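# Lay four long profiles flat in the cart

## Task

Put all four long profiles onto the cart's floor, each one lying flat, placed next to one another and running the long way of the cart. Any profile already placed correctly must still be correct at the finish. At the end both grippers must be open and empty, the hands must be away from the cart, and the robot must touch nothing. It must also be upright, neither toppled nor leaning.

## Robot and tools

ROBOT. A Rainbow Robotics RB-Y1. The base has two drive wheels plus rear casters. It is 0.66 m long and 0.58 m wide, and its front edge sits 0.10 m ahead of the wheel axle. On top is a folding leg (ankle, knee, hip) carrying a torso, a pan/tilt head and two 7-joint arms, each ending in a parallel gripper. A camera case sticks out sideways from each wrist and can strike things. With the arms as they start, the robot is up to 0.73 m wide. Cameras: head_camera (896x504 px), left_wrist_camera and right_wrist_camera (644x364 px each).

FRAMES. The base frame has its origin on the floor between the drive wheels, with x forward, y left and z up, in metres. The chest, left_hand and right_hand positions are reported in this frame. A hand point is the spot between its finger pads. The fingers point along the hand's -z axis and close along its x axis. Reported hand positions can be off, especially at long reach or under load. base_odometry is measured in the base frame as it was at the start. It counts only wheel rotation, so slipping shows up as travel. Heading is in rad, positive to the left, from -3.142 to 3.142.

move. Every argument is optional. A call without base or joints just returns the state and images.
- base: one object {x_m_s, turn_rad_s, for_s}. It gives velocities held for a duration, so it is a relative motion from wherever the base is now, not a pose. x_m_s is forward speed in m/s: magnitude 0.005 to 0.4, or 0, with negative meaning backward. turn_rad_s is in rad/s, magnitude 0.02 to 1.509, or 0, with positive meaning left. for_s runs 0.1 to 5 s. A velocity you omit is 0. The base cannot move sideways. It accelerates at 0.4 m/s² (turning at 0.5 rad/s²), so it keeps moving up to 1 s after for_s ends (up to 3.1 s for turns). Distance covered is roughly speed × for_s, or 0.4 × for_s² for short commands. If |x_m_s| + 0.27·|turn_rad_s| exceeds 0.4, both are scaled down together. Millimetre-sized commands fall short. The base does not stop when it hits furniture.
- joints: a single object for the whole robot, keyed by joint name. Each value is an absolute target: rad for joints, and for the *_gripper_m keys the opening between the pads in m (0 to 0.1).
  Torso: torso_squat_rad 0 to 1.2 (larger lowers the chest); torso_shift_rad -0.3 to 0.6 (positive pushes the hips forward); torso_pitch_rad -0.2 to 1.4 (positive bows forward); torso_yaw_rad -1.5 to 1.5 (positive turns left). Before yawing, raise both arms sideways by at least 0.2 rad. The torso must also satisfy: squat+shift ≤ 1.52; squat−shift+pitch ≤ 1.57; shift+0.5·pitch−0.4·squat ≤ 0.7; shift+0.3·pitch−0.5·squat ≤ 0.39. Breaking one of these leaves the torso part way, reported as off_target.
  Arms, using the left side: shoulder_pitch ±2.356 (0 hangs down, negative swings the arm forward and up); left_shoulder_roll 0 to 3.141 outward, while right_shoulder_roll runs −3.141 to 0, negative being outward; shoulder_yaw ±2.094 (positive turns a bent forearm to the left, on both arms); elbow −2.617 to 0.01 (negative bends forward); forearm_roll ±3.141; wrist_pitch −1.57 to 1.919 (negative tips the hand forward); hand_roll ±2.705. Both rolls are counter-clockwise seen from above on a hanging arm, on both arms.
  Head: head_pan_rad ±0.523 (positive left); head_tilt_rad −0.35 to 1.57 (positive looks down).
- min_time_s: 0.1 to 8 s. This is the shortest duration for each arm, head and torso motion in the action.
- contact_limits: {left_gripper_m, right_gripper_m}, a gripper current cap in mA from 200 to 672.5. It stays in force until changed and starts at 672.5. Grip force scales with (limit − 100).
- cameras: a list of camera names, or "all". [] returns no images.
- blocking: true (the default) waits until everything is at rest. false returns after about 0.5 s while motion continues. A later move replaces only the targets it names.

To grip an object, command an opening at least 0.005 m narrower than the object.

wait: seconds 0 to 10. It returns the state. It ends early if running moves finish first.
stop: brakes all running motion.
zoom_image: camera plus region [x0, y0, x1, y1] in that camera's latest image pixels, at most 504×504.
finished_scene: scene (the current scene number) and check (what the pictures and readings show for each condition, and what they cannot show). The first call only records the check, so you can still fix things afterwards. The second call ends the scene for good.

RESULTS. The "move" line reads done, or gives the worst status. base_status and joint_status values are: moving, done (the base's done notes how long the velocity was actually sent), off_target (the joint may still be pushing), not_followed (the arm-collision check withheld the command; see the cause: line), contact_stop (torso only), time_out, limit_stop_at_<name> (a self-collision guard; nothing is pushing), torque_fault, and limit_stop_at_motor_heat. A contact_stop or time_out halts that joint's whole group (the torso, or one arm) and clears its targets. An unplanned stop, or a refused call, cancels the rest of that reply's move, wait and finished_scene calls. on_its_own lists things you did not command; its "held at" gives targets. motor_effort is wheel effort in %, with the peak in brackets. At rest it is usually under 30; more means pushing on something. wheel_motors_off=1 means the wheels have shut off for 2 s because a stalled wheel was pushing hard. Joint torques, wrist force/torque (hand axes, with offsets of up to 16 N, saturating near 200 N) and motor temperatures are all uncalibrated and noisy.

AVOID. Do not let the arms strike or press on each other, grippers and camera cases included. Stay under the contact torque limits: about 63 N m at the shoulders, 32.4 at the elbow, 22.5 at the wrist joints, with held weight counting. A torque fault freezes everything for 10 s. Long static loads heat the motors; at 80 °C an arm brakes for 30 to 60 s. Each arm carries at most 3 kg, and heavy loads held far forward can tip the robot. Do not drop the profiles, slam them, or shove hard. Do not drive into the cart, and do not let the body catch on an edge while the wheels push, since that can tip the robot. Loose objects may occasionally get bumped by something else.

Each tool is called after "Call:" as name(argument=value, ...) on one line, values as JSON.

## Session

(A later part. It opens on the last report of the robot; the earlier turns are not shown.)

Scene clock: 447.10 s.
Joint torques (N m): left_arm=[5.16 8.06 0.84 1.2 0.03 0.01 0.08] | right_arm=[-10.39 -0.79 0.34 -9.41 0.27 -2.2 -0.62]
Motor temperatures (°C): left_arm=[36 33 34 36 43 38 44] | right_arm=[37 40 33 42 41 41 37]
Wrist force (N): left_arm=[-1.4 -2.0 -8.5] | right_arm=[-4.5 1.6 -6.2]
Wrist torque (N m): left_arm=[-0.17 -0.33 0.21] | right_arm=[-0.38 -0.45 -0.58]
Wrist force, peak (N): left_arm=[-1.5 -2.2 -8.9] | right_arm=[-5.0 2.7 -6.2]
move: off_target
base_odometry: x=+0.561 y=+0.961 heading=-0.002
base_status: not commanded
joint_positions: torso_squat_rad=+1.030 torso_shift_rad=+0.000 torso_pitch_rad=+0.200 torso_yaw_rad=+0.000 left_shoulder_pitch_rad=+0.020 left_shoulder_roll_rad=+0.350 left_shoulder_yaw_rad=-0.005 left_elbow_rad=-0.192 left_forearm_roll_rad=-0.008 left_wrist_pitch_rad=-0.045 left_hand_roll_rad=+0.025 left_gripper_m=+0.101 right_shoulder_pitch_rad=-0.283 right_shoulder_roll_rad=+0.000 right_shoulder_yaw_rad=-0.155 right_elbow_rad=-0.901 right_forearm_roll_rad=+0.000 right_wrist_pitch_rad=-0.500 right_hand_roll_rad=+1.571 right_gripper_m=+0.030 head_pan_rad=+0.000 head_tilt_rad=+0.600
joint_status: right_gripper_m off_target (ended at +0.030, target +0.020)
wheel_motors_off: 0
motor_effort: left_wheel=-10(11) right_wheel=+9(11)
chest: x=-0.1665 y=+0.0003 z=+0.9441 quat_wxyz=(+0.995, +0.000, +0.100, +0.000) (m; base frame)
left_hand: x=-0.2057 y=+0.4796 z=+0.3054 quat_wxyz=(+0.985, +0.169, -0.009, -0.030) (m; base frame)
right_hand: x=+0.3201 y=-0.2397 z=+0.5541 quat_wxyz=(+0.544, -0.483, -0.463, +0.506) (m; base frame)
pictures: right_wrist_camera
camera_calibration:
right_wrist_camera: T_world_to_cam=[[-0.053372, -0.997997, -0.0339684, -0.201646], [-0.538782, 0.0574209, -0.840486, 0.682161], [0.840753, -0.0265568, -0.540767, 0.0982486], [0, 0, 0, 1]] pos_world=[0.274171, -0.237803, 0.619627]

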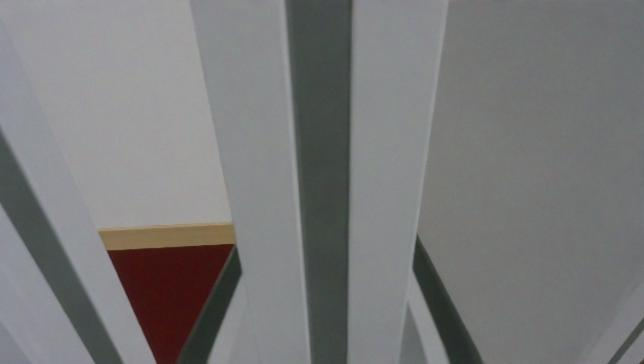

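Call:
move(joints={"torso_squat_rad":0.88}, cameras=[])

Call:
move(base={"x_m_s":-0.3,"for_s":1.667}, cameras=["head_camera"])

Call:
move(base={"turn_rad_s":-0.8,"for_s":1.967}, cameras=["right_wrist_camera"])

Call:
move(base={"x_m_s":0.4,"for_s":3.3}, cameras=[])

Call:
move(base={"turn_rad_s":0.8,"for_s":1.967}, cameras=["head_camera","right_wrist_camera"])

Scene clock: 455.53 s.
Joint torques (N m): left_arm=[4.53 8.36 0.05 1.16 -0.16 0.27 0.2] | right_arm=[-13.93 -0.76 0.3 -13.56 0.42 -4.5 -0.43]
Motor temperatures (°C): left_arm=[36 34 34 36 43 38 44] | right_arm=[37 40 33 42 41 41 37]
Wrist force (N): left_arm=[-1.5 -2.3 -8.5] | right_arm=[-4.8 10.6 -7.3]
Wrist torque (N m): left_arm=[-0.13 -0.28 0.19] | right_arm=[-0.35 -0.45 -0.37]
Wrist force, peak (N): left_arm=[-1.3 -2.5 -9.0] | right_arm=[-4.6 12.7 -7.0]
move: done
base_odometry: x=+0.561 y=+0.961 heading=-0.002
base_status: not commanded
joint_positions: torso_squat_rad=+0.880 torso_shift_rad=+0.000 torso_pitch_rad=+0.200 torso_yaw_rad=+0.000 left_shoulder_pitch_rad=+0.020 left_shoulder_roll_rad=+0.350 left_shoulder_yaw_rad=-0.005 left_elbow_rad=-0.192 left_forearm_roll_rad=-0.008 left_wrist_pitch_rad=-0.045 left_hand_roll_rad=+0.025 left_gripper_m=+0.101 right_shoulder_pitch_rad=-0.282 right_shoulder_roll_rad=+0.000 right_shoulder_yaw_rad=-0.155 right_elbow_rad=-0.900 right_forearm_roll_rad=+0.000 right_wrist_pitch_rad=-0.499 right_hand_roll_rad=+1.571 right_gripper_m=+0.030 head_pan_rad=+0.000 head_tilt_rad=+0.600
joint_status: all done
wheel_motors_off: 0
motor_effort: left_wheel=-10(11) right_wheel=+12(12)
chest: x=-0.1663 y=+0.0003 z=+1.0297 quat_wxyz=(+0.995, +0.000, +0.100, +0.000) (m; base frame)
left_hand: x=-0.2058 y=+0.4796 z=+0.3910 quat_wxyz=(+0.985, +0.169, -0.009, -0.030) (m; base frame)
right_hand: x=+0.3194 y=-0.2399 z=+0.6385 quat_wxyz=(+0.545, -0.482, -0.462, +0.507) (m; base frame)
pictures: none
No camera images: "cameras" was empty.

Scene clock: 458.53 s.
Joint torques (N m): left_arm=[4.17 8.39 0.57 1.08 -0.19 -0.18 0.06] | right_arm=[-14.43 -0.73 -0.13 -13.51 0.42 -4.44 -0.34]
Motor temperatures (°C): left_arm=[36 34 34 36 43 38 44] | right_arm=[37 40 33 42 41 41 37]
Wrist force (N): left_arm=[-1.4 -2.0 -8.2] | right_arm=[-4.7 10.8 -7.2]
Wrist torque (N m): left_arm=[-0.15 -0.30 0.18] | right_arm=[-0.11 -0.46 -0.37]
Wrist force, peak (N): left_arm=[-1.8 -2.3 -8.6] | right_arm=[-4.6 11.3 -8.3]
move: done
base_odometry: x=+0.061 y=+0.962 heading=-0.003
base_status: done (sent for 1.67 of 1.67 s)
joint_positions: torso_squat_rad=+0.880 torso_shift_rad=+0.000 torso_pitch_rad=+0.200 torso_yaw_rad=+0.000 left_shoulder_pitch_rad=+0.020 left_shoulder_roll_rad=+0.350 left_shoulder_yaw_rad=-0.005 left_elbow_rad=-0.192 left_forearm_roll_rad=-0.008 left_wrist_pitch_rad=-0.045 left_hand_roll_rad=+0.025 left_gripper_m=+0.101 right_shoulder_pitch_rad=-0.282 right_shoulder_roll_rad=+0.000 right_shoulder_yaw_rad=-0.155 right_elbow_rad=-0.900 right_forearm_roll_rad=+0.000 right_wrist_pitch_rad=-0.499 right_hand_roll_rad=+1.571 right_gripper_m=+0.030 head_pan_rad=+0.000 head_tilt_rad=+0.600
joint_status: not commanded
wheel_motors_off: 0
motor_effort: left_wheel=-14(37) right_wheel=+16(52)
chest: x=-0.1664 y=+0.0003 z=+1.0297 quat_wxyz=(+0.995, +0.000, +0.100, +0.000) (m; base frame)
left_hand: x=-0.2059 y=+0.4796 z=+0.3911 quat_wxyz=(+0.985, +0.169, -0.009, -0.030) (m; base frame)
right_hand: x=+0.3193 y=-0.2399 z=+0.6385 quat_wxyz=(+0.545, -0.482, -0.462, +0.507) (m; base frame)
pictures: head_camera
camera_calibration:
head_camera: T_world_to_cam=[[-0.0582, -0.998217, 0.0132529, -0.0163295], [-0.682201, 0.0300759, -0.730545, 0.877409], [0.728844, -0.0515589, -0.682735, 0.851729], [0, 0, 0, 1]] pos_world=[-0.0231585, 0.00122491, 1.22271]

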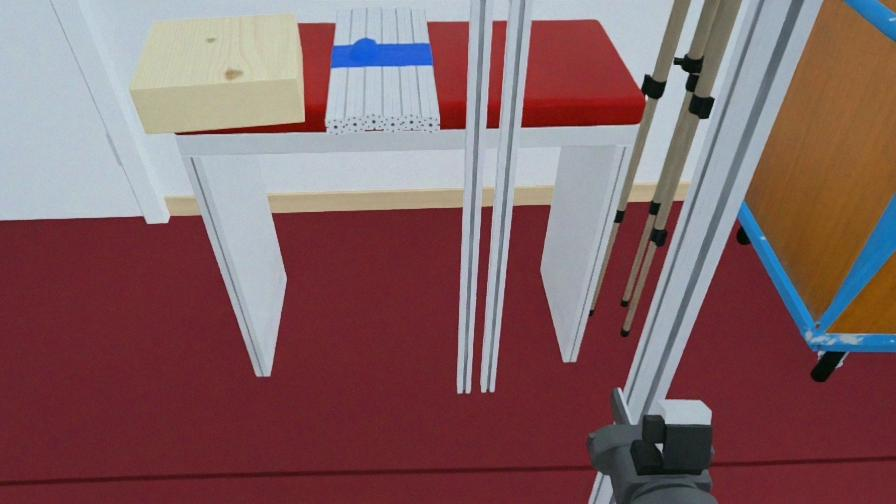

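Scene clock: 462.43 s.
Joint torques (N m): left_arm=[3.8 8.33 0.19 1.33 -0.12 -0.02 0.24] | right_arm=[-14.28 -0.72 -0.01 -13.65 0.3 -4.41 -0.35]
Motor temperatures (°C): left_arm=[36 34 34 36 43 38 44] | right_arm=[37 40 33 42 41 41 37]
Wrist force (N): left_arm=[-1.5 -2.0 -8.4] | right_arm=[-4.6 10.6 -7.2]
Wrist torque (N m): left_arm=[-0.16 -0.28 0.18] | right_arm=[-0.35 -0.44 -0.40]
Wrist force, peak (N): left_arm=[-1.3 -2.1 -8.7] | right_arm=[-5.2 10.8 -7.7]
move: done
base_odometry: x=+0.061 y=+0.962 heading=-1.575
base_status: done (sent for 1.97 of 1.97 s)
joint_positions: torso_squat_rad=+0.880 torso_shift_rad=+0.000 torso_pitch_rad=+0.200 torso_yaw_rad=+0.000 left_shoulder_pitch_rad=+0.020 left_shoulder_roll_rad=+0.350 left_shoulder_yaw_rad=-0.005 left_elbow_rad=-0.192 left_forearm_roll_rad=-0.008 left_wrist_pitch_rad=-0.045 left_hand_roll_rad=+0.025 left_gripper_m=+0.101 right_shoulder_pitch_rad=-0.282 right_shoulder_roll_rad=+0.000 right_shoulder_yaw_rad=-0.155 right_elbow_rad=-0.900 right_forearm_roll_rad=+0.000 right_wrist_pitch_rad=-0.499 right_hand_roll_rad=+1.571 right_gripper_m=+0.030 head_pan_rad=+0.000 head_tilt_rad=+0.600
joint_status: not commanded
wheel_motors_off: 0
motor_effort: left_wheel=+15(52) right_wheel=+5(47)
chest: x=-0.1664 y=+0.0003 z=+1.0297 quat_wxyz=(+0.995, +0.000, +0.100, +0.000) (m; base frame)
left_hand: x=-0.2059 y=+0.4796 z=+0.3911 quat_wxyz=(+0.985, +0.169, -0.009, -0.030) (m; base frame)
right_hand: x=+0.3194 y=-0.2399 z=+0.6386 quat_wxyz=(+0.545, -0.482, -0.462, +0.507) (m; base frame)
pictures: right_wrist_camera
camera_calibration:
right_wrist_camera: T_world_to_cam=[[-0.0538054, -0.997975, -0.0339302, -0.198879], [-0.541172, 0.0576999, -0.83893, 0.752595], [0.839189, -0.0267769, -0.54318, 0.146486], [0, 0, 0, 1]] pos_world=[0.273653, -0.237978, 0.704195]

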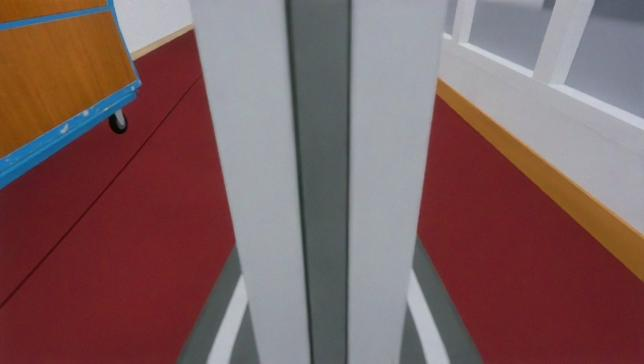

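Scene clock: 467.30 s.
Joint torques (N m): left_arm=[4.7 7.82 0.5 1.14 -0.32 0.19 0.16] | right_arm=[-13.47 -1.21 0.33 -13.79 0.32 -4.38 -0.23]
Motor temperatures (°C): left_arm=[36 34 34 36 43 38 44] | right_arm=[37 40 33 43 41 42 37]
Wrist force (N): left_arm=[-1.4 -1.9 -8.3] | right_arm=[-4.6 10.2 -7.4]
Wrist torque (N m): left_arm=[-0.15 -0.29 0.17] | right_arm=[-0.53 -0.43 -0.38]
Wrist force, peak (N): left_arm=[-1.3 -2.2 -8.7] | right_arm=[-4.5 11.0 -8.2]
move: done
base_odometry: x=+0.055 y=-0.358 heading=-1.575
base_status: done (sent for 3.3 of 3.3 s)
joint_positions: torso_squat_rad=+0.880 torso_shift_rad=+0.000 torso_pitch_rad=+0.200 torso_yaw_rad=+0.000 left_shoulder_pitch_rad=+0.020 left_shoulder_roll_rad=+0.350 left_shoulder_yaw_rad=-0.005 left_elbow_rad=-0.192 left_forearm_roll_rad=-0.008 left_wrist_pitch_rad=-0.045 left_hand_roll_rad=+0.025 left_gripper_m=+0.101 right_shoulder_pitch_rad=-0.282 right_shoulder_roll_rad=+0.000 right_shoulder_yaw_rad=-0.155 right_elbow_rad=-0.900 right_forearm_roll_rad=+0.000 right_wrist_pitch_rad=-0.499 right_hand_roll_rad=+1.571 right_gripper_m=+0.030 head_pan_rad=+0.000 head_tilt_rad=+0.600
joint_status: not commanded
wheel_motors_off: 0
motor_effort: left_wheel=+2(49) right_wheel=-5(47)
chest: x=-0.1664 y=+0.0003 z=+1.0298 quat_wxyz=(+0.995, +0.000, +0.100, +0.000) (m; base frame)
left_hand: x=-0.2057 y=+0.4796 z=+0.3911 quat_wxyz=(+0.985, +0.169, -0.009, -0.030) (m; base frame)
right_hand: x=+0.3195 y=-0.2398 z=+0.6386 quat_wxyz=(+0.545, -0.482, -0.462, +0.507) (m; base frame)
pictures: none
No camera images: "cameras" was empty.

Scene clock: 471.20 s.
Joint torques (N m): left_arm=[3.85 8.06 0.58 0.96 -0.01 -0.07 0.16] | right_arm=[-13.39 -0.93 0.05 -13.54 0.47 -4.43 -0.15]
Motor temperatures (°C): left_arm=[36 34 34 36 43 38 44] | right_arm=[37 40 33 43 41 42 37]
Wrist force (N): left_arm=[-1.2 -1.9 -8.0] | right_arm=[-4.5 10.6 -7.3]
Wrist torque (N m): left_arm=[-0.16 -0.28 0.18] | right_arm=[-0.36 -0.43 -0.35]
Wrist force, peak (N): left_arm=[-1.7 -2.1 -8.7] | right_arm=[-5.0 10.6 -7.8]
move: done
base_odometry: x=+0.055 y=-0.358 heading=-0.002
base_status: done (sent for 1.97 of 1.97 s)
joint_positions: torso_squat_rad=+0.880 torso_shift_rad=+0.000 torso_pitch_rad=+0.200 torso_yaw_rad=+0.000 left_shoulder_pitch_rad=+0.020 left_shoulder_roll_rad=+0.350 left_shoulder_yaw_rad=-0.005 left_elbow_rad=-0.192 left_forearm_roll_rad=-0.008 left_wrist_pitch_rad=-0.045 left_hand_roll_rad=+0.025 left_gripper_m=+0.101 right_shoulder_pitch_rad=-0.282 right_shoulder_roll_rad=+0.000 right_shoulder_yaw_rad=-0.155 right_elbow_rad=-0.900 right_forearm_roll_rad=+0.000 right_wrist_pitch_rad=-0.499 right_hand_roll_rad=+1.571 right_gripper_m=+0.030 head_pan_rad=+0.000 head_tilt_rad=+0.600
joint_status: not commanded
wheel_motors_off: 0
motor_effort: left_wheel=+4(42) right_wheel=+16(44)
chest: x=-0.1664 y=+0.0003 z=+1.0298 quat_wxyz=(+0.995, +0.000, +0.100, +0.000) (m; base frame)
left_hand: x=-0.2059 y=+0.4796 z=+0.3911 quat_wxyz=(+0.985, +0.169, -0.009, -0.030) (m; base frame)
right_hand: x=+0.3194 y=-0.2399 z=+0.6386 quat_wxyz=(+0.545, -0.482, -0.462, +0.507) (m; base frame)
pictures: head_camera, right_wrist_camera
camera_calibration:
head_camera: T_world_to_cam=[[-0.058189, -0.998218, 0.0132005, -0.0163026], [-0.682287, 0.0301128, -0.730464, 0.877366], [0.728765, -0.0515115, -0.682823, 0.85176], [0, 0, 0, 1]] pos_world=[-0.0230668, 0.001182, 1.2227]
right_wrist_camera: T_world_to_cam=[[-0.0537716, -0.997976, -0.0339504, -0.198847], [-0.541195, 0.0576992, -0.838915, 0.752624], [0.839176, -0.0267361, -0.543202, 0.146455], [0, 0, 0, 1]] pos_world=[0.273723, -0.237955, 0.704192]

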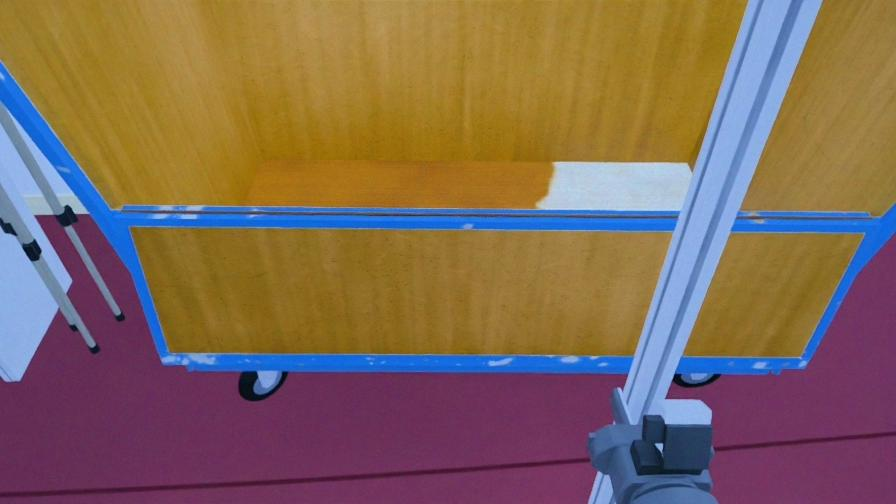

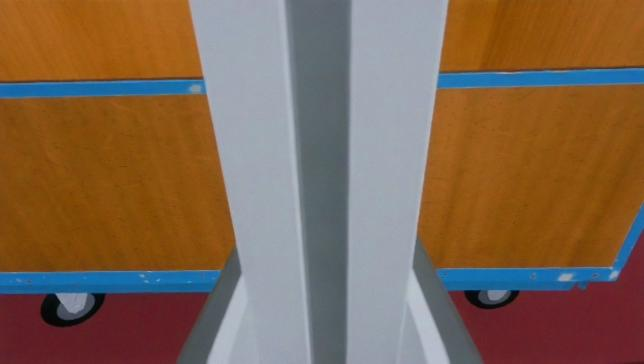

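Call:
move(joints={"torso_squat_rad":0.4,"torso_shift_rad":0.2,"torso_pitch_rad":0.7,"right_hand_roll_rad":0}, min_time_s=3, cameras=["head_camera"])

Call:
move(joints={"right_shoulder_pitch_rad":-0.603,"right_shoulder_roll_rad":-0.15,"right_shoulder_yaw_rad":-0.1,"right_elbow_rad":-2.094,"right_wrist_pitch_rad":1.85,"right_hand_roll_rad":-0.2}, min_time_s=2)

Scene clock: 480.63 s.
Joint torques (N m): left_arm=[16.64 6.01 0.31 5.45 0.01 1.02 0.3] | right_arm=[-0.52 -0.18 -0.02 -8.3 0.28 -3.8 -0.27]
Motor temperatures (°C): left_arm=[35 34 34 36 43 38 44] | right_arm=[37 40 33 43 41 42 37]
Wrist force (N): left_arm=[1.6 -1.3 -7.9] | right_arm=[-17.4 -4.0 -14.6]
Wrist torque (N m): left_arm=[-0.28 -0.09 0.15] | right_arm=[-0.06 -0.70 -0.31]
Wrist force, peak (N): left_arm=[-0.5 -2.0 -8.7] | right_arm=[-17.6 -4.2 -15.1]
move: done
base_odometry: x=+0.055 y=-0.358 heading=-0.003
base_status: not commanded
joint_positions: torso_squat_rad=+0.400 torso_shift_rad=+0.200 torso_pitch_rad=+0.701 torso_yaw_rad=+0.000 left_shoulder_pitch_rad=+0.020 left_shoulder_roll_rad=+0.350 left_shoulder_yaw_rad=-0.005 left_elbow_rad=-0.192 left_forearm_roll_rad=-0.008 left_wrist_pitch_rad=-0.045 left_hand_roll_rad=+0.025 left_gripper_m=+0.101 right_shoulder_pitch_rad=-0.282 right_shoulder_roll_rad=+0.000 right_shoulder_yaw_rad=-0.155 right_elbow_rad=-0.900 right_forearm_roll_rad=+0.000 right_wrist_pitch_rad=-0.499 right_hand_roll_rad=+0.000 right_gripper_m=+0.030 head_pan_rad=+0.000 head_tilt_rad=+0.600
joint_status: all done
wheel_motors_off: 0
motor_effort: left_wheel=+0(5) right_wheel=+16(19)
chest: x=+0.0997 y=+0.0003 z=+1.1489 quat_wxyz=(+0.939, +0.000, +0.343, +0.000) (m; base frame)
left_hand: x=-0.2412 y=+0.4797 z=+0.6075 quat_wxyz=(+0.957, +0.156, +0.235, -0.071) (m; base frame)
right_hand: x=+0.3387 y=-0.2398 z=+0.5728 quat_wxyz=(+0.886, -0.020, -0.463, -0.023) (m; base frame)
pictures: head_camera
camera_calibration:
head_camera: T_world_to_cam=[[-0.0447779, -0.998216, 0.0395029, -0.0339384], [-0.949027, 0.0301552, -0.31375, 0.693757], [0.311999, -0.0515383, -0.948684, 1.08624], [0, 0, 0, 1]] pos_world=[0.317969, 0.00118467, 1.2495]

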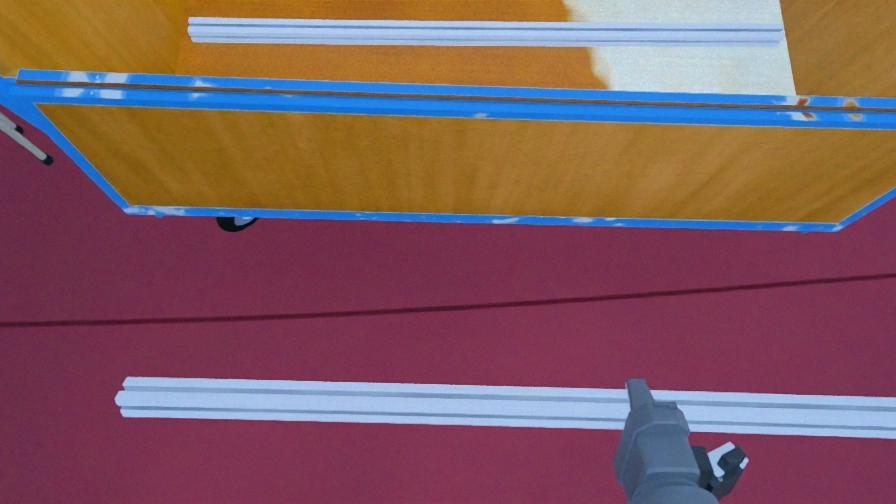

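Scene clock: 482.93 s.
Joint torques (N m): left_arm=[17.5 6.2 0.72 5.53 0 0.82 0.33] | right_arm=[-9.27 -3.94 -0.48 -12.11 0.74 -0.9 -0.28]
Motor temperatures (°C): left_arm=[36 34 34 36 43 38 43] | right_arm=[37 40 33 43 41 42 37]
Wrist force (N): left_arm=[2.0 -1.3 -7.6] | right_arm=[-7.0 -3.6 -21.3]
Wrist torque (N m): left_arm=[-0.25 -0.05 0.18] | right_arm=[-0.02 -0.49 -0.28]
Wrist force, peak (N): left_arm=[1.8 -1.2 -8.3] | right_arm=[-22.1 -3.9 -11.8]
move: done
base_odometry: x=+0.055 y=-0.358 heading=-0.003
base_status: not commanded
joint_positions: torso_squat_rad=+0.400 torso_shift_rad=+0.200 torso_pitch_rad=+0.700 torso_yaw_rad=+0.000 left_shoulder_pitch_rad=+0.020 left_shoulder_roll_rad=+0.350 left_shoulder_yaw_rad=-0.005 left_elbow_rad=-0.192 left_forearm_roll_rad=-0.008 left_wrist_pitch_rad=-0.045 left_hand_roll_rad=+0.025 left_gripper_m=+0.101 right_shoulder_pitch_rad=-0.603 right_shoulder_roll_rad=-0.150 right_shoulder_yaw_rad=-0.100 right_elbow_rad=-2.093 right_forearm_roll_rad=+0.000 right_wrist_pitch_rad=+1.850 right_hand_roll_rad=-0.200 right_gripper_m=+0.030 head_pan_rad=+0.000 head_tilt_rad=+0.600
joint_status: all done
wheel_motors_off: 0
motor_effort: left_wheel=+0(2) right_wheel=+15(18)
chest: x=+0.0996 y=+0.0003 z=+1.1489 quat_wxyz=(+0.939, +0.000, +0.343, +0.000) (m; base frame)
left_hand: x=-0.2412 y=+0.4797 z=+0.6074 quat_wxyz=(+0.957, +0.156, +0.235, -0.071) (m; base frame)
right_hand: x=+0.4284 y=-0.2248 z=+0.7776 quat_wxyz=(+0.996, -0.030, -0.068, -0.044) (m; base frame)
pictures: head_camera, left_wrist_camera, right_wrist_camera
camera_calibration:
head_camera: T_world_to_cam=[[-0.0447564, -0.998217, 0.0394918, -0.033926], [-0.948996, 0.030133, -0.313846, 0.693821], [0.312096, -0.0515242, -0.948652, 1.08623], [0, 0, 0, 1]] pos_world=[0.317906, 0.0011949, 1.24955]
left_wrist_camera: T_world_to_cam=[[0.89789, -0.0542305, -0.436867, 0.507325], [0.0208183, -0.986042, 0.16519, 0.409589], [-0.439728, -0.157417, -0.884228, 0.585355], [0, 0, 0, 1]] pos_world=[-0.206653, 0.523529, 0.671561]
right_wrist_camera: T_world_to_cam=[[-0.984027, 0.101912, -0.14596, 0.559617], [0.0355751, 0.915957, 0.399697, -0.0899053], [0.174427, 0.388121, -0.904952, 0.790298], [0, 0, 0, 1]] pos_world=[0.416028, -0.281413, 0.832798]

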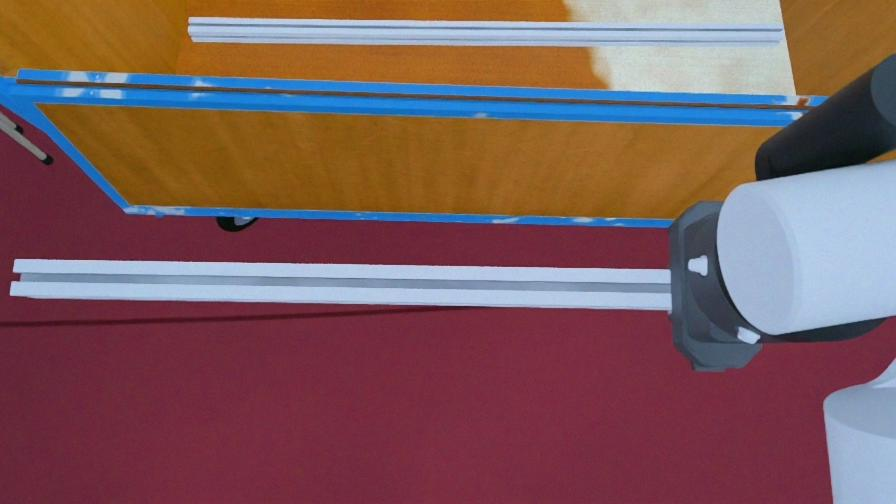

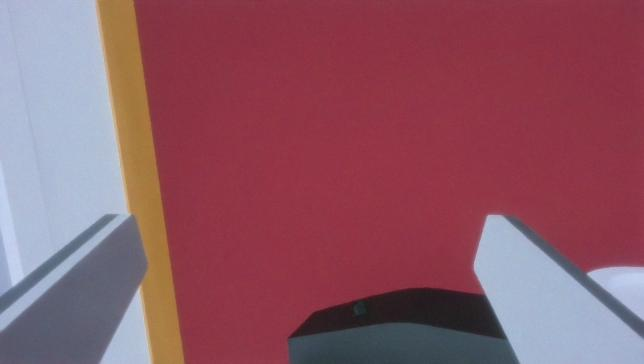

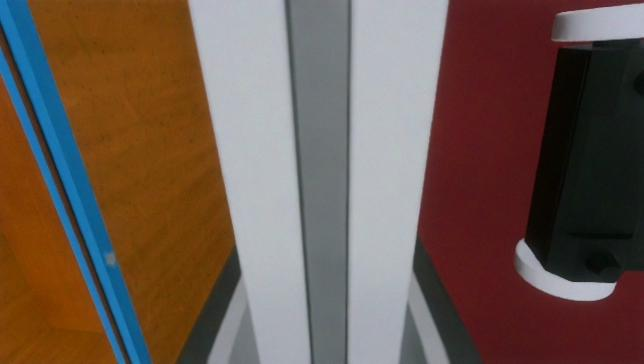

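Call:
move(base={"turn_rad_s":0.2,"for_s":0.6}, cameras=[])

Call:
move(base={"x_m_s":0.2,"for_s":1.1}, cameras=[])

Call:
move(base={"turn_rad_s":-0.2,"for_s":0.6}, joints={"head_pan_rad":0.35,"head_tilt_rad":0.3}, cameras=["head_camera"])

Call:
move(joints={"head_pan_rad":-0.5,"head_tilt_rad":0.3}, cameras=["head_camera"])

Scene clock: 500.93 s.
Joint torques (N m): left_arm=[17.39 6.74 0.31 5.44 -0.07 1.05 0.18] | right_arm=[-9.1 -4.21 -0.67 -12.24 0.72 -0.53 -0.2]
Motor temperatures (°C): left_arm=[36 34 34 37 43 38 43] | right_arm=[37 40 33 43 41 41 37]
Wrist force (N): left_arm=[1.7 -1.4 -7.7] | right_arm=[-7.2 -3.5 -21.1]
Wrist torque (N m): left_arm=[-0.24 -0.08 0.19] | right_arm=[-0.09 -0.51 -0.36]
Wrist force, peak (N): left_arm=[2.0 -1.5 -8.3] | right_arm=[-7.1 -3.4 -21.7]
move: done
base_odometry: x=+0.055 y=-0.358 heading=+0.117
base_status: done (sent for 0.6 of 0.6 s)
joint_positions: torso_squat_rad=+0.400 torso_shift_rad=+0.200 torso_pitch_rad=+0.700 torso_yaw_rad=+0.000 left_shoulder_pitch_rad=+0.020 left_shoulder_roll_rad=+0.350 left_shoulder_yaw_rad=-0.005 left_elbow_rad=-0.192 left_forearm_roll_rad=-0.008 left_wrist_pitch_rad=-0.045 left_hand_roll_rad=+0.025 left_gripper_m=+0.101 right_shoulder_pitch_rad=-0.603 right_shoulder_roll_rad=-0.150 right_shoulder_yaw_rad=-0.100 right_elbow_rad=-2.093 right_forearm_roll_rad=+0.000 right_wrist_pitch_rad=+1.850 right_hand_roll_rad=-0.200 right_gripper_m=+0.030 head_pan_rad=+0.000 head_tilt_rad=+0.600
joint_status: not commanded
wheel_motors_off: 0
motor_effort: left_wheel=+0(20) right_wheel=+9(35)
chest: x=+0.0996 y=+0.0003 z=+1.1489 quat_wxyz=(+0.939, +0.000, +0.343, +0.000) (m; base frame)
left_hand: x=-0.2412 y=+0.4797 z=+0.6074 quat_wxyz=(+0.957, +0.156, +0.235, -0.071) (m; base frame)
right_hand: x=+0.4284 y=-0.2248 z=+0.7776 quat_wxyz=(+0.996, -0.030, -0.068, -0.044) (m; base frame)
pictures: none
No camera images: "cameras" was empty.

Scene clock: 503.07 s.
Joint torques (N m): left_arm=[17.17 6.54 0.33 5.75 -0.21 0.76 0.37] | right_arm=[-9.28 -3.95 -0.52 -12.34 0.65 -0.49 -0.4]
Motor temperatures (°C): left_arm=[36 34 34 37 43 38 43] | right_arm=[37 40 33 43 41 41 37]
Wrist force (N): left_arm=[1.7 -1.0 -8.2] | right_arm=[-7.0 -3.2 -21.4]
Wrist torque (N m): left_arm=[-0.29 -0.09 0.17] | right_arm=[-0.10 -0.49 -0.29]
Wrist force, peak (N): left_arm=[1.6 -1.2 -8.3] | right_arm=[-7.9 -3.5 -21.6]
move: done
base_odometry: x=+0.273 y=-0.332 heading=+0.117
base_status: done (sent for 1.1 of 1.1 s)
joint_positions: torso_squat_rad=+0.400 torso_shift_rad=+0.200 torso_pitch_rad=+0.700 torso_yaw_rad=+0.000 left_shoulder_pitch_rad=+0.020 left_shoulder_roll_rad=+0.350 left_shoulder_yaw_rad=-0.005 left_elbow_rad=-0.192 left_forearm_roll_rad=-0.008 left_wrist_pitch_rad=-0.045 left_hand_roll_rad=+0.025 left_gripper_m=+0.101 right_shoulder_pitch_rad=-0.602 right_shoulder_roll_rad=-0.150 right_shoulder_yaw_rad=-0.100 right_elbow_rad=-2.093 right_forearm_roll_rad=+0.000 right_wrist_pitch_rad=+1.850 right_hand_roll_rad=-0.200 right_gripper_m=+0.030 head_pan_rad=+0.000 head_tilt_rad=+0.600
joint_status: not commanded
wheel_motors_off: 0
motor_effort: left_wheel=+1(32) right_wheel=-2(45)
chest: x=+0.0997 y=+0.0003 z=+1.1490 quat_wxyz=(+0.939, +0.000, +0.343, +0.000) (m; base frame)
left_hand: x=-0.2411 y=+0.4797 z=+0.6074 quat_wxyz=(+0.957, +0.156, +0.235, -0.071) (m; base frame)
right_hand: x=+0.4284 y=-0.2248 z=+0.7776 quat_wxyz=(+0.996, -0.030, -0.068, -0.044) (m; base frame)
pictures: none
No camera images: "cameras" was empty.

Scene clock: 504.40 s.
Joint torques (N m): left_arm=[17.97 6.43 -0.11 5.51 -0.16 0.91 0.42] | right_arm=[-9.29 -3.84 -0.44 -12.41 0.67 -0.74 -0.32]
Motor temperatures (°C): left_arm=[36 34 34 37 43 38 43] | right_arm=[37 40 33 43 41 41 37]
Wrist force (N): left_arm=[1.5 -1.5 -7.8] | right_arm=[-7.1 -3.0 -21.5]
Wrist torque (N m): left_arm=[-0.21 -0.11 0.18] | right_arm=[-0.13 -0.51 -0.30]
Wrist force, peak (N): left_arm=[1.6 -1.4 -8.2] | right_arm=[-7.3 -3.8 -21.6]
move: done
base_odometry: x=+0.273 y=-0.332 heading=-0.002
base_status: done (sent for 0.6 of 0.6 s)
joint_positions: torso_squat_rad=+0.400 torso_shift_rad=+0.200 torso_pitch_rad=+0.700 torso_yaw_rad=+0.000 left_shoulder_pitch_rad=+0.020 left_shoulder_roll_rad=+0.350 left_shoulder_yaw_rad=-0.005 left_elbow_rad=-0.192 left_forearm_roll_rad=-0.008 left_wrist_pitch_rad=-0.045 left_hand_roll_rad=+0.025 left_gripper_m=+0.101 right_shoulder_pitch_rad=-0.602 right_shoulder_roll_rad=-0.150 right_shoulder_yaw_rad=-0.100 right_elbow_rad=-2.093 right_forearm_roll_rad=+0.000 right_wrist_pitch_rad=+1.850 right_hand_roll_rad=-0.200 right_gripper_m=+0.030 head_pan_rad=+0.350 head_tilt_rad=+0.300
joint_status: all done
wheel_motors_off: 0
motor_effort: left_wheel=+1(26) right_wheel=-12(32)
chest: x=+0.0997 y=+0.0003 z=+1.1490 quat_wxyz=(+0.939, +0.000, +0.343, +0.000) (m; base frame)
left_hand: x=-0.2411 y=+0.4797 z=+0.6074 quat_wxyz=(+0.957, +0.156, +0.235, -0.071) (m; base frame)
right_hand: x=+0.4284 y=-0.2248 z=+0.7776 quat_wxyz=(+0.996, -0.030, -0.068, -0.044) (m; base frame)
pictures: head_camera
camera_calibration:
head_camera: T_world_to_cam=[[0.210034, -0.95734, -0.198458, 0.209925], [-0.810399, -0.0569167, -0.583107, 1.00659], [0.546936, 0.283302, -0.787782, 0.821295], [0, 0, 0, 1]] pos_world=[0.322455, 0.0255866, 1.27561]

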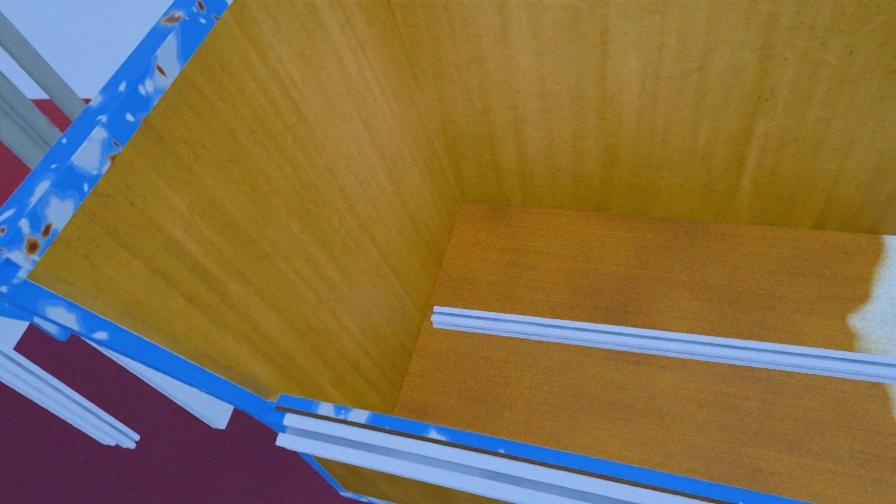

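Scene clock: 505.63 s.
Joint torques (N m): left_arm=[16.89 6.49 0.23 5.84 -0.36 0.82 0.27] | right_arm=[-9.31 -4.42 -0.24 -12.35 0.71 -0.66 -0.19]
Motor temperatures (°C): left_arm=[36 33 34 37 43 38 43] | right_arm=[37 40 33 43 41 41 37]
Wrist force (N): left_arm=[1.4 -1.3 -7.8] | right_arm=[-6.9 -3.3 -21.2]
Wrist torque (N m): left_arm=[-0.26 -0.13 0.17] | right_arm=[-0.07 -0.47 -0.34]
Wrist force, peak (N): left_arm=[1.9 -1.1 -8.2] | right_arm=[-7.0 -3.2 -21.5]
move: done
base_odometry: x=+0.273 y=-0.332 heading=-0.002
base_status: not commanded
joint_positions: torso_squat_rad=+0.400 torso_shift_rad=+0.200 torso_pitch_rad=+0.700 torso_yaw_rad=+0.000 left_shoulder_pitch_rad=+0.020 left_shoulder_roll_rad=+0.350 left_shoulder_yaw_rad=-0.005 left_elbow_rad=-0.192 left_forearm_roll_rad=-0.008 left_wrist_pitch_rad=-0.045 left_hand_roll_rad=+0.025 left_gripper_m=+0.101 right_shoulder_pitch_rad=-0.602 right_shoulder_roll_rad=-0.150 right_shoulder_yaw_rad=-0.100 right_elbow_rad=-2.093 right_forearm_roll_rad=+0.000 right_wrist_pitch_rad=+1.850 right_hand_roll_rad=-0.200 right_gripper_m=+0.030 head_pan_rad=-0.500 head_tilt_rad=+0.300
joint_status: all done
wheel_motors_off: 0
motor_effort: left_wheel=+1(1) right_wheel=-12(15)
chest: x=+0.0997 y=+0.0003 z=+1.1490 quat_wxyz=(+0.939, +0.000, +0.343, +0.000) (m; base frame)
left_hand: x=-0.2411 y=+0.4797 z=+0.6074 quat_wxyz=(+0.957, +0.156, +0.235, -0.071) (m; base frame)
right_hand: x=+0.4284 y=-0.2248 z=+0.7776 quat_wxyz=(+0.996, -0.030, -0.068, -0.044) (m; base frame)
pictures: head_camera
camera_calibration:
head_camera: T_world_to_cam=[[-0.414809, -0.848644, 0.328233, -0.314998], [-0.779438, 0.145282, -0.609401, 1.03277], [0.469478, -0.508622, -0.72173, 0.755591], [0, 0, 0, 1]] pos_world=[0.31958, -0.0330535, 1.27809]

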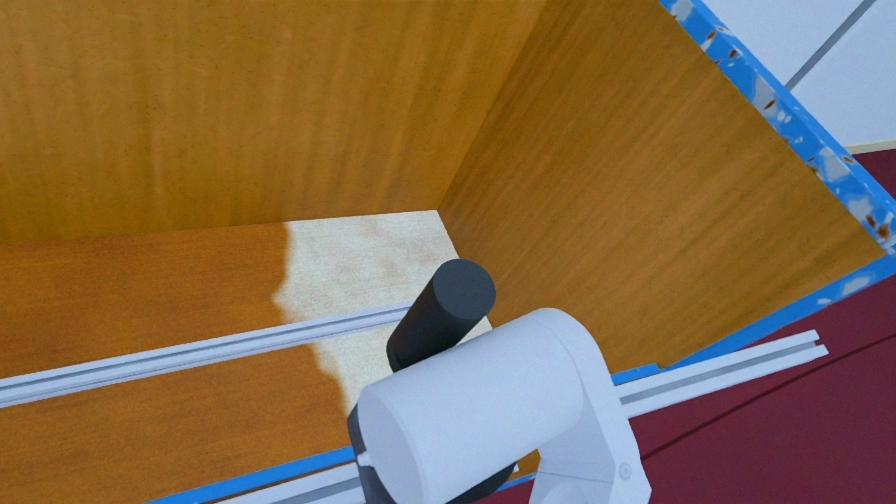

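Call:
move(joints={"right_shoulder_roll_rad":0,"right_hand_roll_rad":-0.15}, cameras=["head_camera"])

Call:
move(joints={"head_pan_rad":0.35}, cameras=["head_camera"])

Scene clock: 519.70 s.
Joint torques (N m): left_arm=[17.3 6.88 -0.07 5.73 0.01 0.95 0.34] | right_arm=[-9.78 -0.11 0.94 -12.26 0.41 -0.63 0.08]
Motor temperatures (°C): left_arm=[37 33 34 37 43 38 43] | right_arm=[37 40 33 43 41 41 37]
Wrist force (N): left_arm=[1.7 -1.0 -8.0] | right_arm=[-6.3 -5.3 -21.4]
Wrist torque (N m): left_arm=[-0.31 -0.09 0.18] | right_arm=[0.33 -0.47 -0.40]
Wrist force, peak (N): left_arm=[1.7 -1.2 -8.5] | right_arm=[-6.4 -6.0 -21.4]
move: done
base_odometry: x=+0.273 y=-0.332 heading=-0.002
base_status: not commanded
joint_positions: torso_squat_rad=+0.400 torso_shift_rad=+0.200 torso_pitch_rad=+0.700 torso_yaw_rad=+0.000 left_shoulder_pitch_rad=+0.020 left_shoulder_roll_rad=+0.350 left_shoulder_yaw_rad=-0.005 left_elbow_rad=-0.192 left_forearm_roll_rad=-0.008 left_wrist_pitch_rad=-0.045 left_hand_roll_rad=+0.025 left_gripper_m=+0.101 right_shoulder_pitch_rad=-0.602 right_shoulder_roll_rad=+0.000 right_shoulder_yaw_rad=-0.100 right_elbow_rad=-2.093 right_forearm_roll_rad=+0.000 right_wrist_pitch_rad=+1.850 right_hand_roll_rad=-0.150 right_gripper_m=+0.030 head_pan_rad=-0.500 head_tilt_rad=+0.300
joint_status: all done
wheel_motors_off: 0
motor_effort: left_wheel=+1(1) right_wheel=-10(15)
chest: x=+0.0997 y=+0.0003 z=+1.1490 quat_wxyz=(+0.939, +0.000, +0.343, +0.000) (m; base frame)
left_hand: x=-0.2411 y=+0.4797 z=+0.6074 quat_wxyz=(+0.957, +0.156, +0.235, -0.071) (m; base frame)
right_hand: x=+0.4161 y=-0.1664 z=+0.7732 quat_wxyz=(+0.997, +0.040, -0.051, -0.033) (m; base frame)
pictures: head_camera
camera_calibration:
head_camera: T_world_to_cam=[[-0.4148, -0.848645, 0.328243, -0.315], [-0.779439, 0.145265, -0.609404, 1.03277], [0.469485, -0.508626, -0.721722, 0.755588], [0, 0, 0, 1]] pos_world=[0.31958, -0.0330362, 1.27809]

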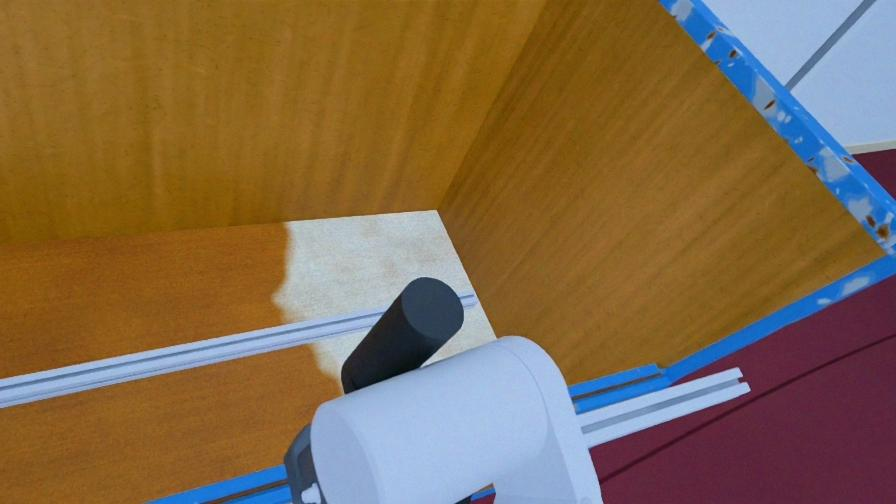

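Scene clock: 520.93 s.
Joint torques (N m): left_arm=[17.01 6.71 0.63 5.35 -0.05 0.84 0.24] | right_arm=[-9.46 -0.51 0.99 -12.39 0.05 -0.68 -0.24]
Motor temperatures (°C): left_arm=[37 33 34 37 43 38 43] | right_arm=[37 40 33 43 41 41 37]
Wrist force (N): left_arm=[1.5 -1.0 -7.9] | right_arm=[-6.5 -5.6 -21.3]
Wrist torque (N m): left_arm=[-0.29 -0.12 0.18] | right_arm=[0.06 -0.50 -0.34]
Wrist force, peak (N): left_arm=[1.8 -1.1 -8.2] | right_arm=[-6.5 -6.0 -21.4]
move: done
base_odometry: x=+0.273 y=-0.332 heading=-0.002
base_status: not commanded
joint_positions: torso_squat_rad=+0.400 torso_shift_rad=+0.200 torso_pitch_rad=+0.700 torso_yaw_rad=+0.000 left_shoulder_pitch_rad=+0.020 left_shoulder_roll_rad=+0.350 left_shoulder_yaw_rad=-0.005 left_elbow_rad=-0.192 left_forearm_roll_rad=-0.008 left_wrist_pitch_rad=-0.045 left_hand_roll_rad=+0.025 left_gripper_m=+0.101 right_shoulder_pitch_rad=-0.602 right_shoulder_roll_rad=+0.000 right_shoulder_yaw_rad=-0.100 right_elbow_rad=-2.093 right_forearm_roll_rad=+0.000 right_wrist_pitch_rad=+1.850 right_hand_roll_rad=-0.150 right_gripper_m=+0.030 head_pan_rad=+0.350 head_tilt_rad=+0.300
joint_status: all done
wheel_motors_off: 0
motor_effort: left_wheel=+1(1) right_wheel=-14(15)
chest: x=+0.0997 y=+0.0003 z=+1.1490 quat_wxyz=(+0.939, +0.000, +0.343, +0.000) (m; base frame)
left_hand: x=-0.2411 y=+0.4797 z=+0.6074 quat_wxyz=(+0.957, +0.156, +0.235, -0.071) (m; base frame)
right_hand: x=+0.4161 y=-0.1664 z=+0.7732 quat_wxyz=(+0.997, +0.040, -0.051, -0.033) (m; base frame)
pictures: head_camera
camera_calibration:
head_camera: T_world_to_cam=[[0.210043, -0.957341, -0.198445, 0.209922], [-0.810397, -0.056932, -0.583108, 1.0066], [0.546935, 0.283297, -0.787784, 0.821294], [0, 0, 0, 1]] pos_world=[0.322455, 0.0256041, 1.27561]

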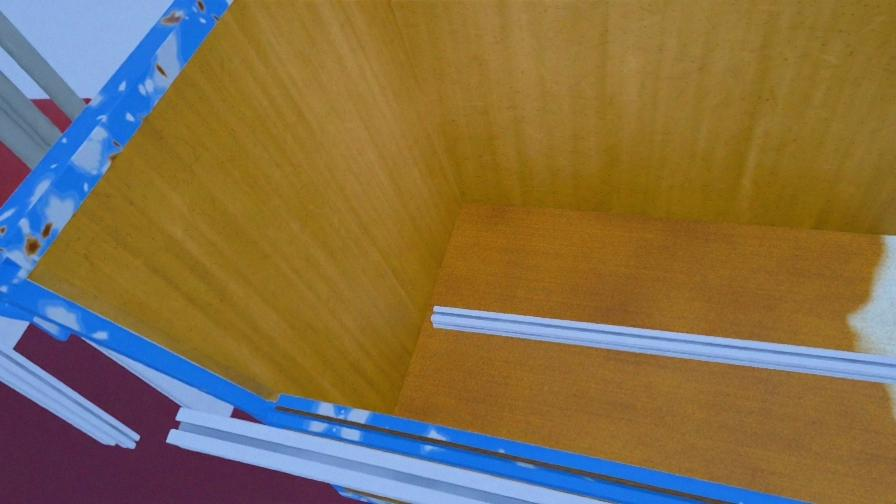

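Call:
move(joints={"right_shoulder_roll_rad":-0.02}, base={"x_m_s":0.25,"for_s":1.067}, cameras=["head_camera"])

Call:
move(joints={"torso_squat_rad":0.8,"torso_shift_rad":0.3,"torso_pitch_rad":1.05,"right_shoulder_pitch_rad":-0.953,"right_shoulder_roll_rad":-0.13,"right_hand_roll_rad":-0.2}, min_time_s=3, cameras=["head_camera"])

Call:
move(joints={"head_pan_rad":-0.5}, cameras=["head_camera"])

Scene clock: 530.17 s.
Joint torques (N m): left_arm=[17.46 6.08 -0.4 5.45 -0.17 0.91 0.25] | right_arm=[-9.39 -0.05 0.63 -12.26 0.25 -0.75 -0.19]
Motor temperatures (°C): left_arm=[37 33 34 37 43 38 43] | right_arm=[37 40 33 43 41 41 37]
Wrist force (N): left_arm=[1.6 -1.1 -8.1] | right_arm=[-6.6 -5.3 -20.9]
Wrist torque (N m): left_arm=[-0.27 -0.10 0.17] | right_arm=[-0.06 -0.51 -0.35]
Wrist force, peak (N): left_arm=[1.8 -1.3 -8.3] | right_arm=[-7.0 -8.2 -21.2]
move: done
base_odometry: x=+0.540 y=-0.333 heading=-0.002
base_status: done (sent for 1.07 of 1.07 s)
joint_positions: torso_squat_rad=+0.400 torso_shift_rad=+0.200 torso_pitch_rad=+0.701 torso_yaw_rad=+0.000 left_shoulder_pitch_rad=+0.020 left_shoulder_roll_rad=+0.350 left_shoulder_yaw_rad=-0.005 left_elbow_rad=-0.192 left_forearm_roll_rad=-0.008 left_wrist_pitch_rad=-0.045 left_hand_roll_rad=+0.025 left_gripper_m=+0.101 right_shoulder_pitch_rad=-0.603 right_shoulder_roll_rad=-0.020 right_shoulder_yaw_rad=-0.100 right_elbow_rad=-2.093 right_forearm_roll_rad=+0.000 right_wrist_pitch_rad=+1.850 right_hand_roll_rad=-0.150 right_gripper_m=+0.030 head_pan_rad=+0.350 head_tilt_rad=+0.300
joint_status: all done
wheel_motors_off: 0
motor_effort: left_wheel=-4(37) right_wheel=-2(35)
chest: x=+0.0997 y=+0.0003 z=+1.1489 quat_wxyz=(+0.939, +0.000, +0.343, +0.000) (m; base frame)
left_hand: x=-0.2411 y=+0.4797 z=+0.6074 quat_wxyz=(+0.957, +0.156, +0.235, -0.071) (m; base frame)
right_hand: x=+0.4178 y=-0.1743 z=+0.7732 quat_wxyz=(+0.998, +0.031, -0.053, -0.031) (m; base frame)
pictures: head_camera
camera_calibration:
head_camera: T_world_to_cam=[[0.210043, -0.957334, -0.198477, 0.209931], [-0.810425, -0.0569265, -0.58307, 1.00658], [0.546894, 0.28332, -0.787805, 0.82129], [0, 0, 0, 1]] pos_world=[0.322506, 0.0255875, 1.27559]

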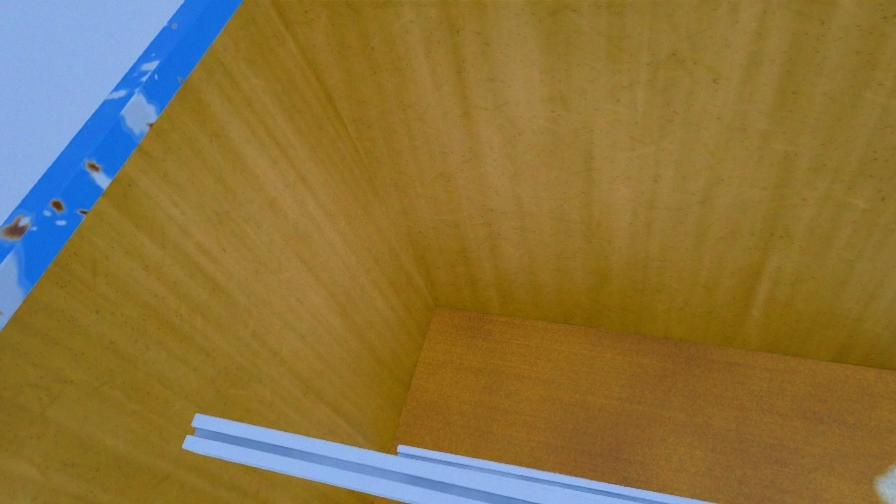

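Scene clock: 533.50 s.
Joint torques (N m): left_arm=[23.99 4.21 -0.26 8.36 -0.05 1.52 0.06] | right_arm=[-11.17 -2.69 0.7 -12.35 0.11 -0.63 -0.4]
Motor temperatures (°C): left_arm=[37 33 34 37 43 38 43] | right_arm=[37 40 33 43 41 41 37]
Wrist force (N): left_arm=[3.0 -0.4 -6.8] | right_arm=[-6.4 -5.0 -21.4]
Wrist torque (N m): left_arm=[-0.29 -0.07 0.17] | right_arm=[-0.04 -0.46 -0.36]
Wrist force, peak (N): left_arm=[3.2 -1.1 -7.5] | right_arm=[-6.5 -4.9 -21.8]
move: done
base_odometry: x=+0.540 y=-0.333 heading=-0.002
base_status: not commanded
joint_positions: torso_squat_rad=+0.800 torso_shift_rad=+0.300 torso_pitch_rad=+1.050 torso_yaw_rad=+0.000 left_shoulder_pitch_rad=+0.020 left_shoulder_roll_rad=+0.350 left_shoulder_yaw_rad=-0.005 left_elbow_rad=-0.192 left_forearm_roll_rad=-0.008 left_wrist_pitch_rad=-0.045 left_hand_roll_rad=+0.025 left_gripper_m=+0.101 right_shoulder_pitch_rad=-0.952 right_shoulder_roll_rad=-0.129 right_shoulder_yaw_rad=-0.100 right_elbow_rad=-2.093 right_forearm_roll_rad=+0.000 right_wrist_pitch_rad=+1.850 right_hand_roll_rad=-0.200 right_gripper_m=+0.030 head_pan_rad=+0.350 head_tilt_rad=+0.300
joint_status: all done
wheel_motors_off: 0
motor_effort: left_wheel=-2(4) right_wheel=+0(4)
chest: x=+0.1847 y=+0.0003 z=+0.9003 quat_wxyz=(+0.865, +0.000, +0.501, +0.000) (m; base frame)
left_hand: x=-0.3211 y=+0.4796 z=+0.5084 quat_wxyz=(+0.901, +0.142, +0.398, -0.097) (m; base frame)
right_hand: x=+0.5179 y=-0.1566 z=+0.5037 quat_wxyz=(+0.998, +0.028, -0.054, -0.011) (m; base frame)
pictures: head_camera
camera_calibration:
head_camera: T_world_to_cam=[[0.12925, -0.95734, -0.258447, 0.211617], [-0.961191, -0.0568914, -0.269955, 0.676421], [0.243735, 0.283309, -0.927539, 0.760714], [0, 0, 0, 1]] pos_world=[0.437406, 0.025555, 0.942887]

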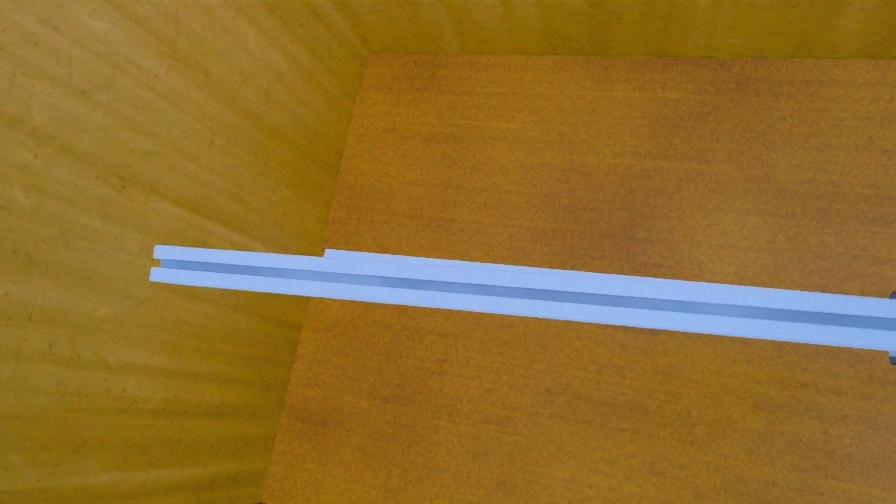

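Scene clock: 534.73 s.
Joint torques (N m): left_arm=[23.19 4.59 0.49 7.74 -0.27 1.59 0.17] | right_arm=[-10.96 -2.54 0.2 -12.12 0.39 -0.71 -0.63]
Motor temperatures (°C): left_arm=[37 33 34 37 43 38 43] | right_arm=[37 40 33 43 41 41 37]
Wrist force (N): left_arm=[3.1 -0.5 -6.6] | right_arm=[-6.5 -4.9 -21.3]
Wrist torque (N m): left_arm=[-0.29 -0.04 0.16] | right_arm=[-0.08 -0.46 -0.37]
Wrist force, peak (N): left_arm=[3.5 -0.9 -7.2] | right_arm=[-6.7 -5.3 -21.6]
move: done
base_odometry: x=+0.540 y=-0.333 heading=-0.002
base_status: not commanded
joint_positions: torso_squat_rad=+0.800 torso_shift_rad=+0.300 torso_pitch_rad=+1.050 torso_yaw_rad=+0.000 left_shoulder_pitch_rad=+0.020 left_shoulder_roll_rad=+0.350 left_shoulder_yaw_rad=-0.005 left_elbow_rad=-0.192 left_forearm_roll_rad=-0.008 left_wrist_pitch_rad=-0.045 left_hand_roll_rad=+0.025 left_gripper_m=+0.101 right_shoulder_pitch_rad=-0.952 right_shoulder_roll_rad=-0.129 right_shoulder_yaw_rad=-0.100 right_elbow_rad=-2.093 right_forearm_roll_rad=+0.000 right_wrist_pitch_rad=+1.850 right_hand_roll_rad=-0.200 right_gripper_m=+0.030 head_pan_rad=-0.500 head_tilt_rad=+0.300
joint_status: all done
wheel_motors_off: 0
motor_effort: left_wheel=-2(2) right_wheel=+1(3)
chest: x=+0.1847 y=+0.0003 z=+0.9003 quat_wxyz=(+0.865, +0.000, +0.501, +0.000) (m; base frame)
left_hand: x=-0.3211 y=+0.4796 z=+0.5084 quat_wxyz=(+0.901, +0.142, +0.398, -0.097) (m; base frame)
right_hand: x=+0.5179 y=-0.1566 z=+0.5037 quat_wxyz=(+0.998, +0.028, -0.054, -0.011) (m; base frame)
pictures: head_camera
camera_calibration:
head_camera: T_world_to_cam=[[-0.277153, -0.848648, 0.450537, -0.33366], [-0.941117, 0.145288, -0.30527, 0.703561], [0.193609, -0.508615, -0.838944, 0.692656], [0, 0, 0, 1]] pos_world=[0.435554, -0.033084, 0.946202]

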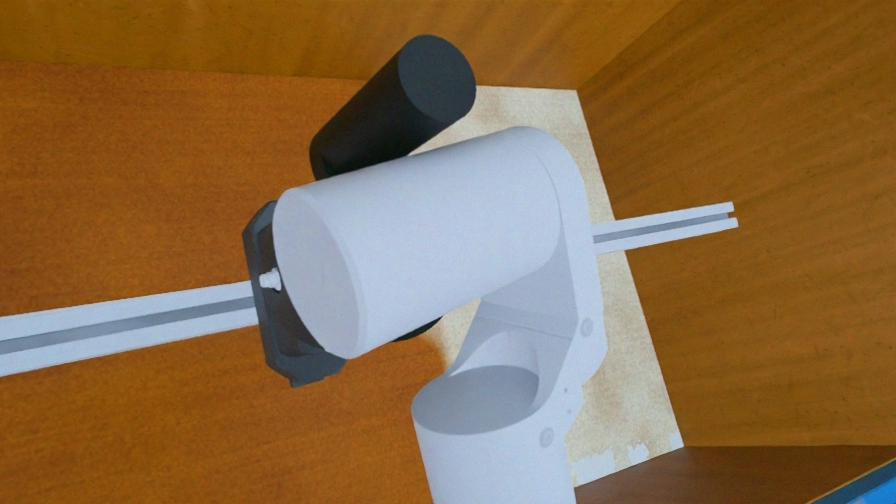

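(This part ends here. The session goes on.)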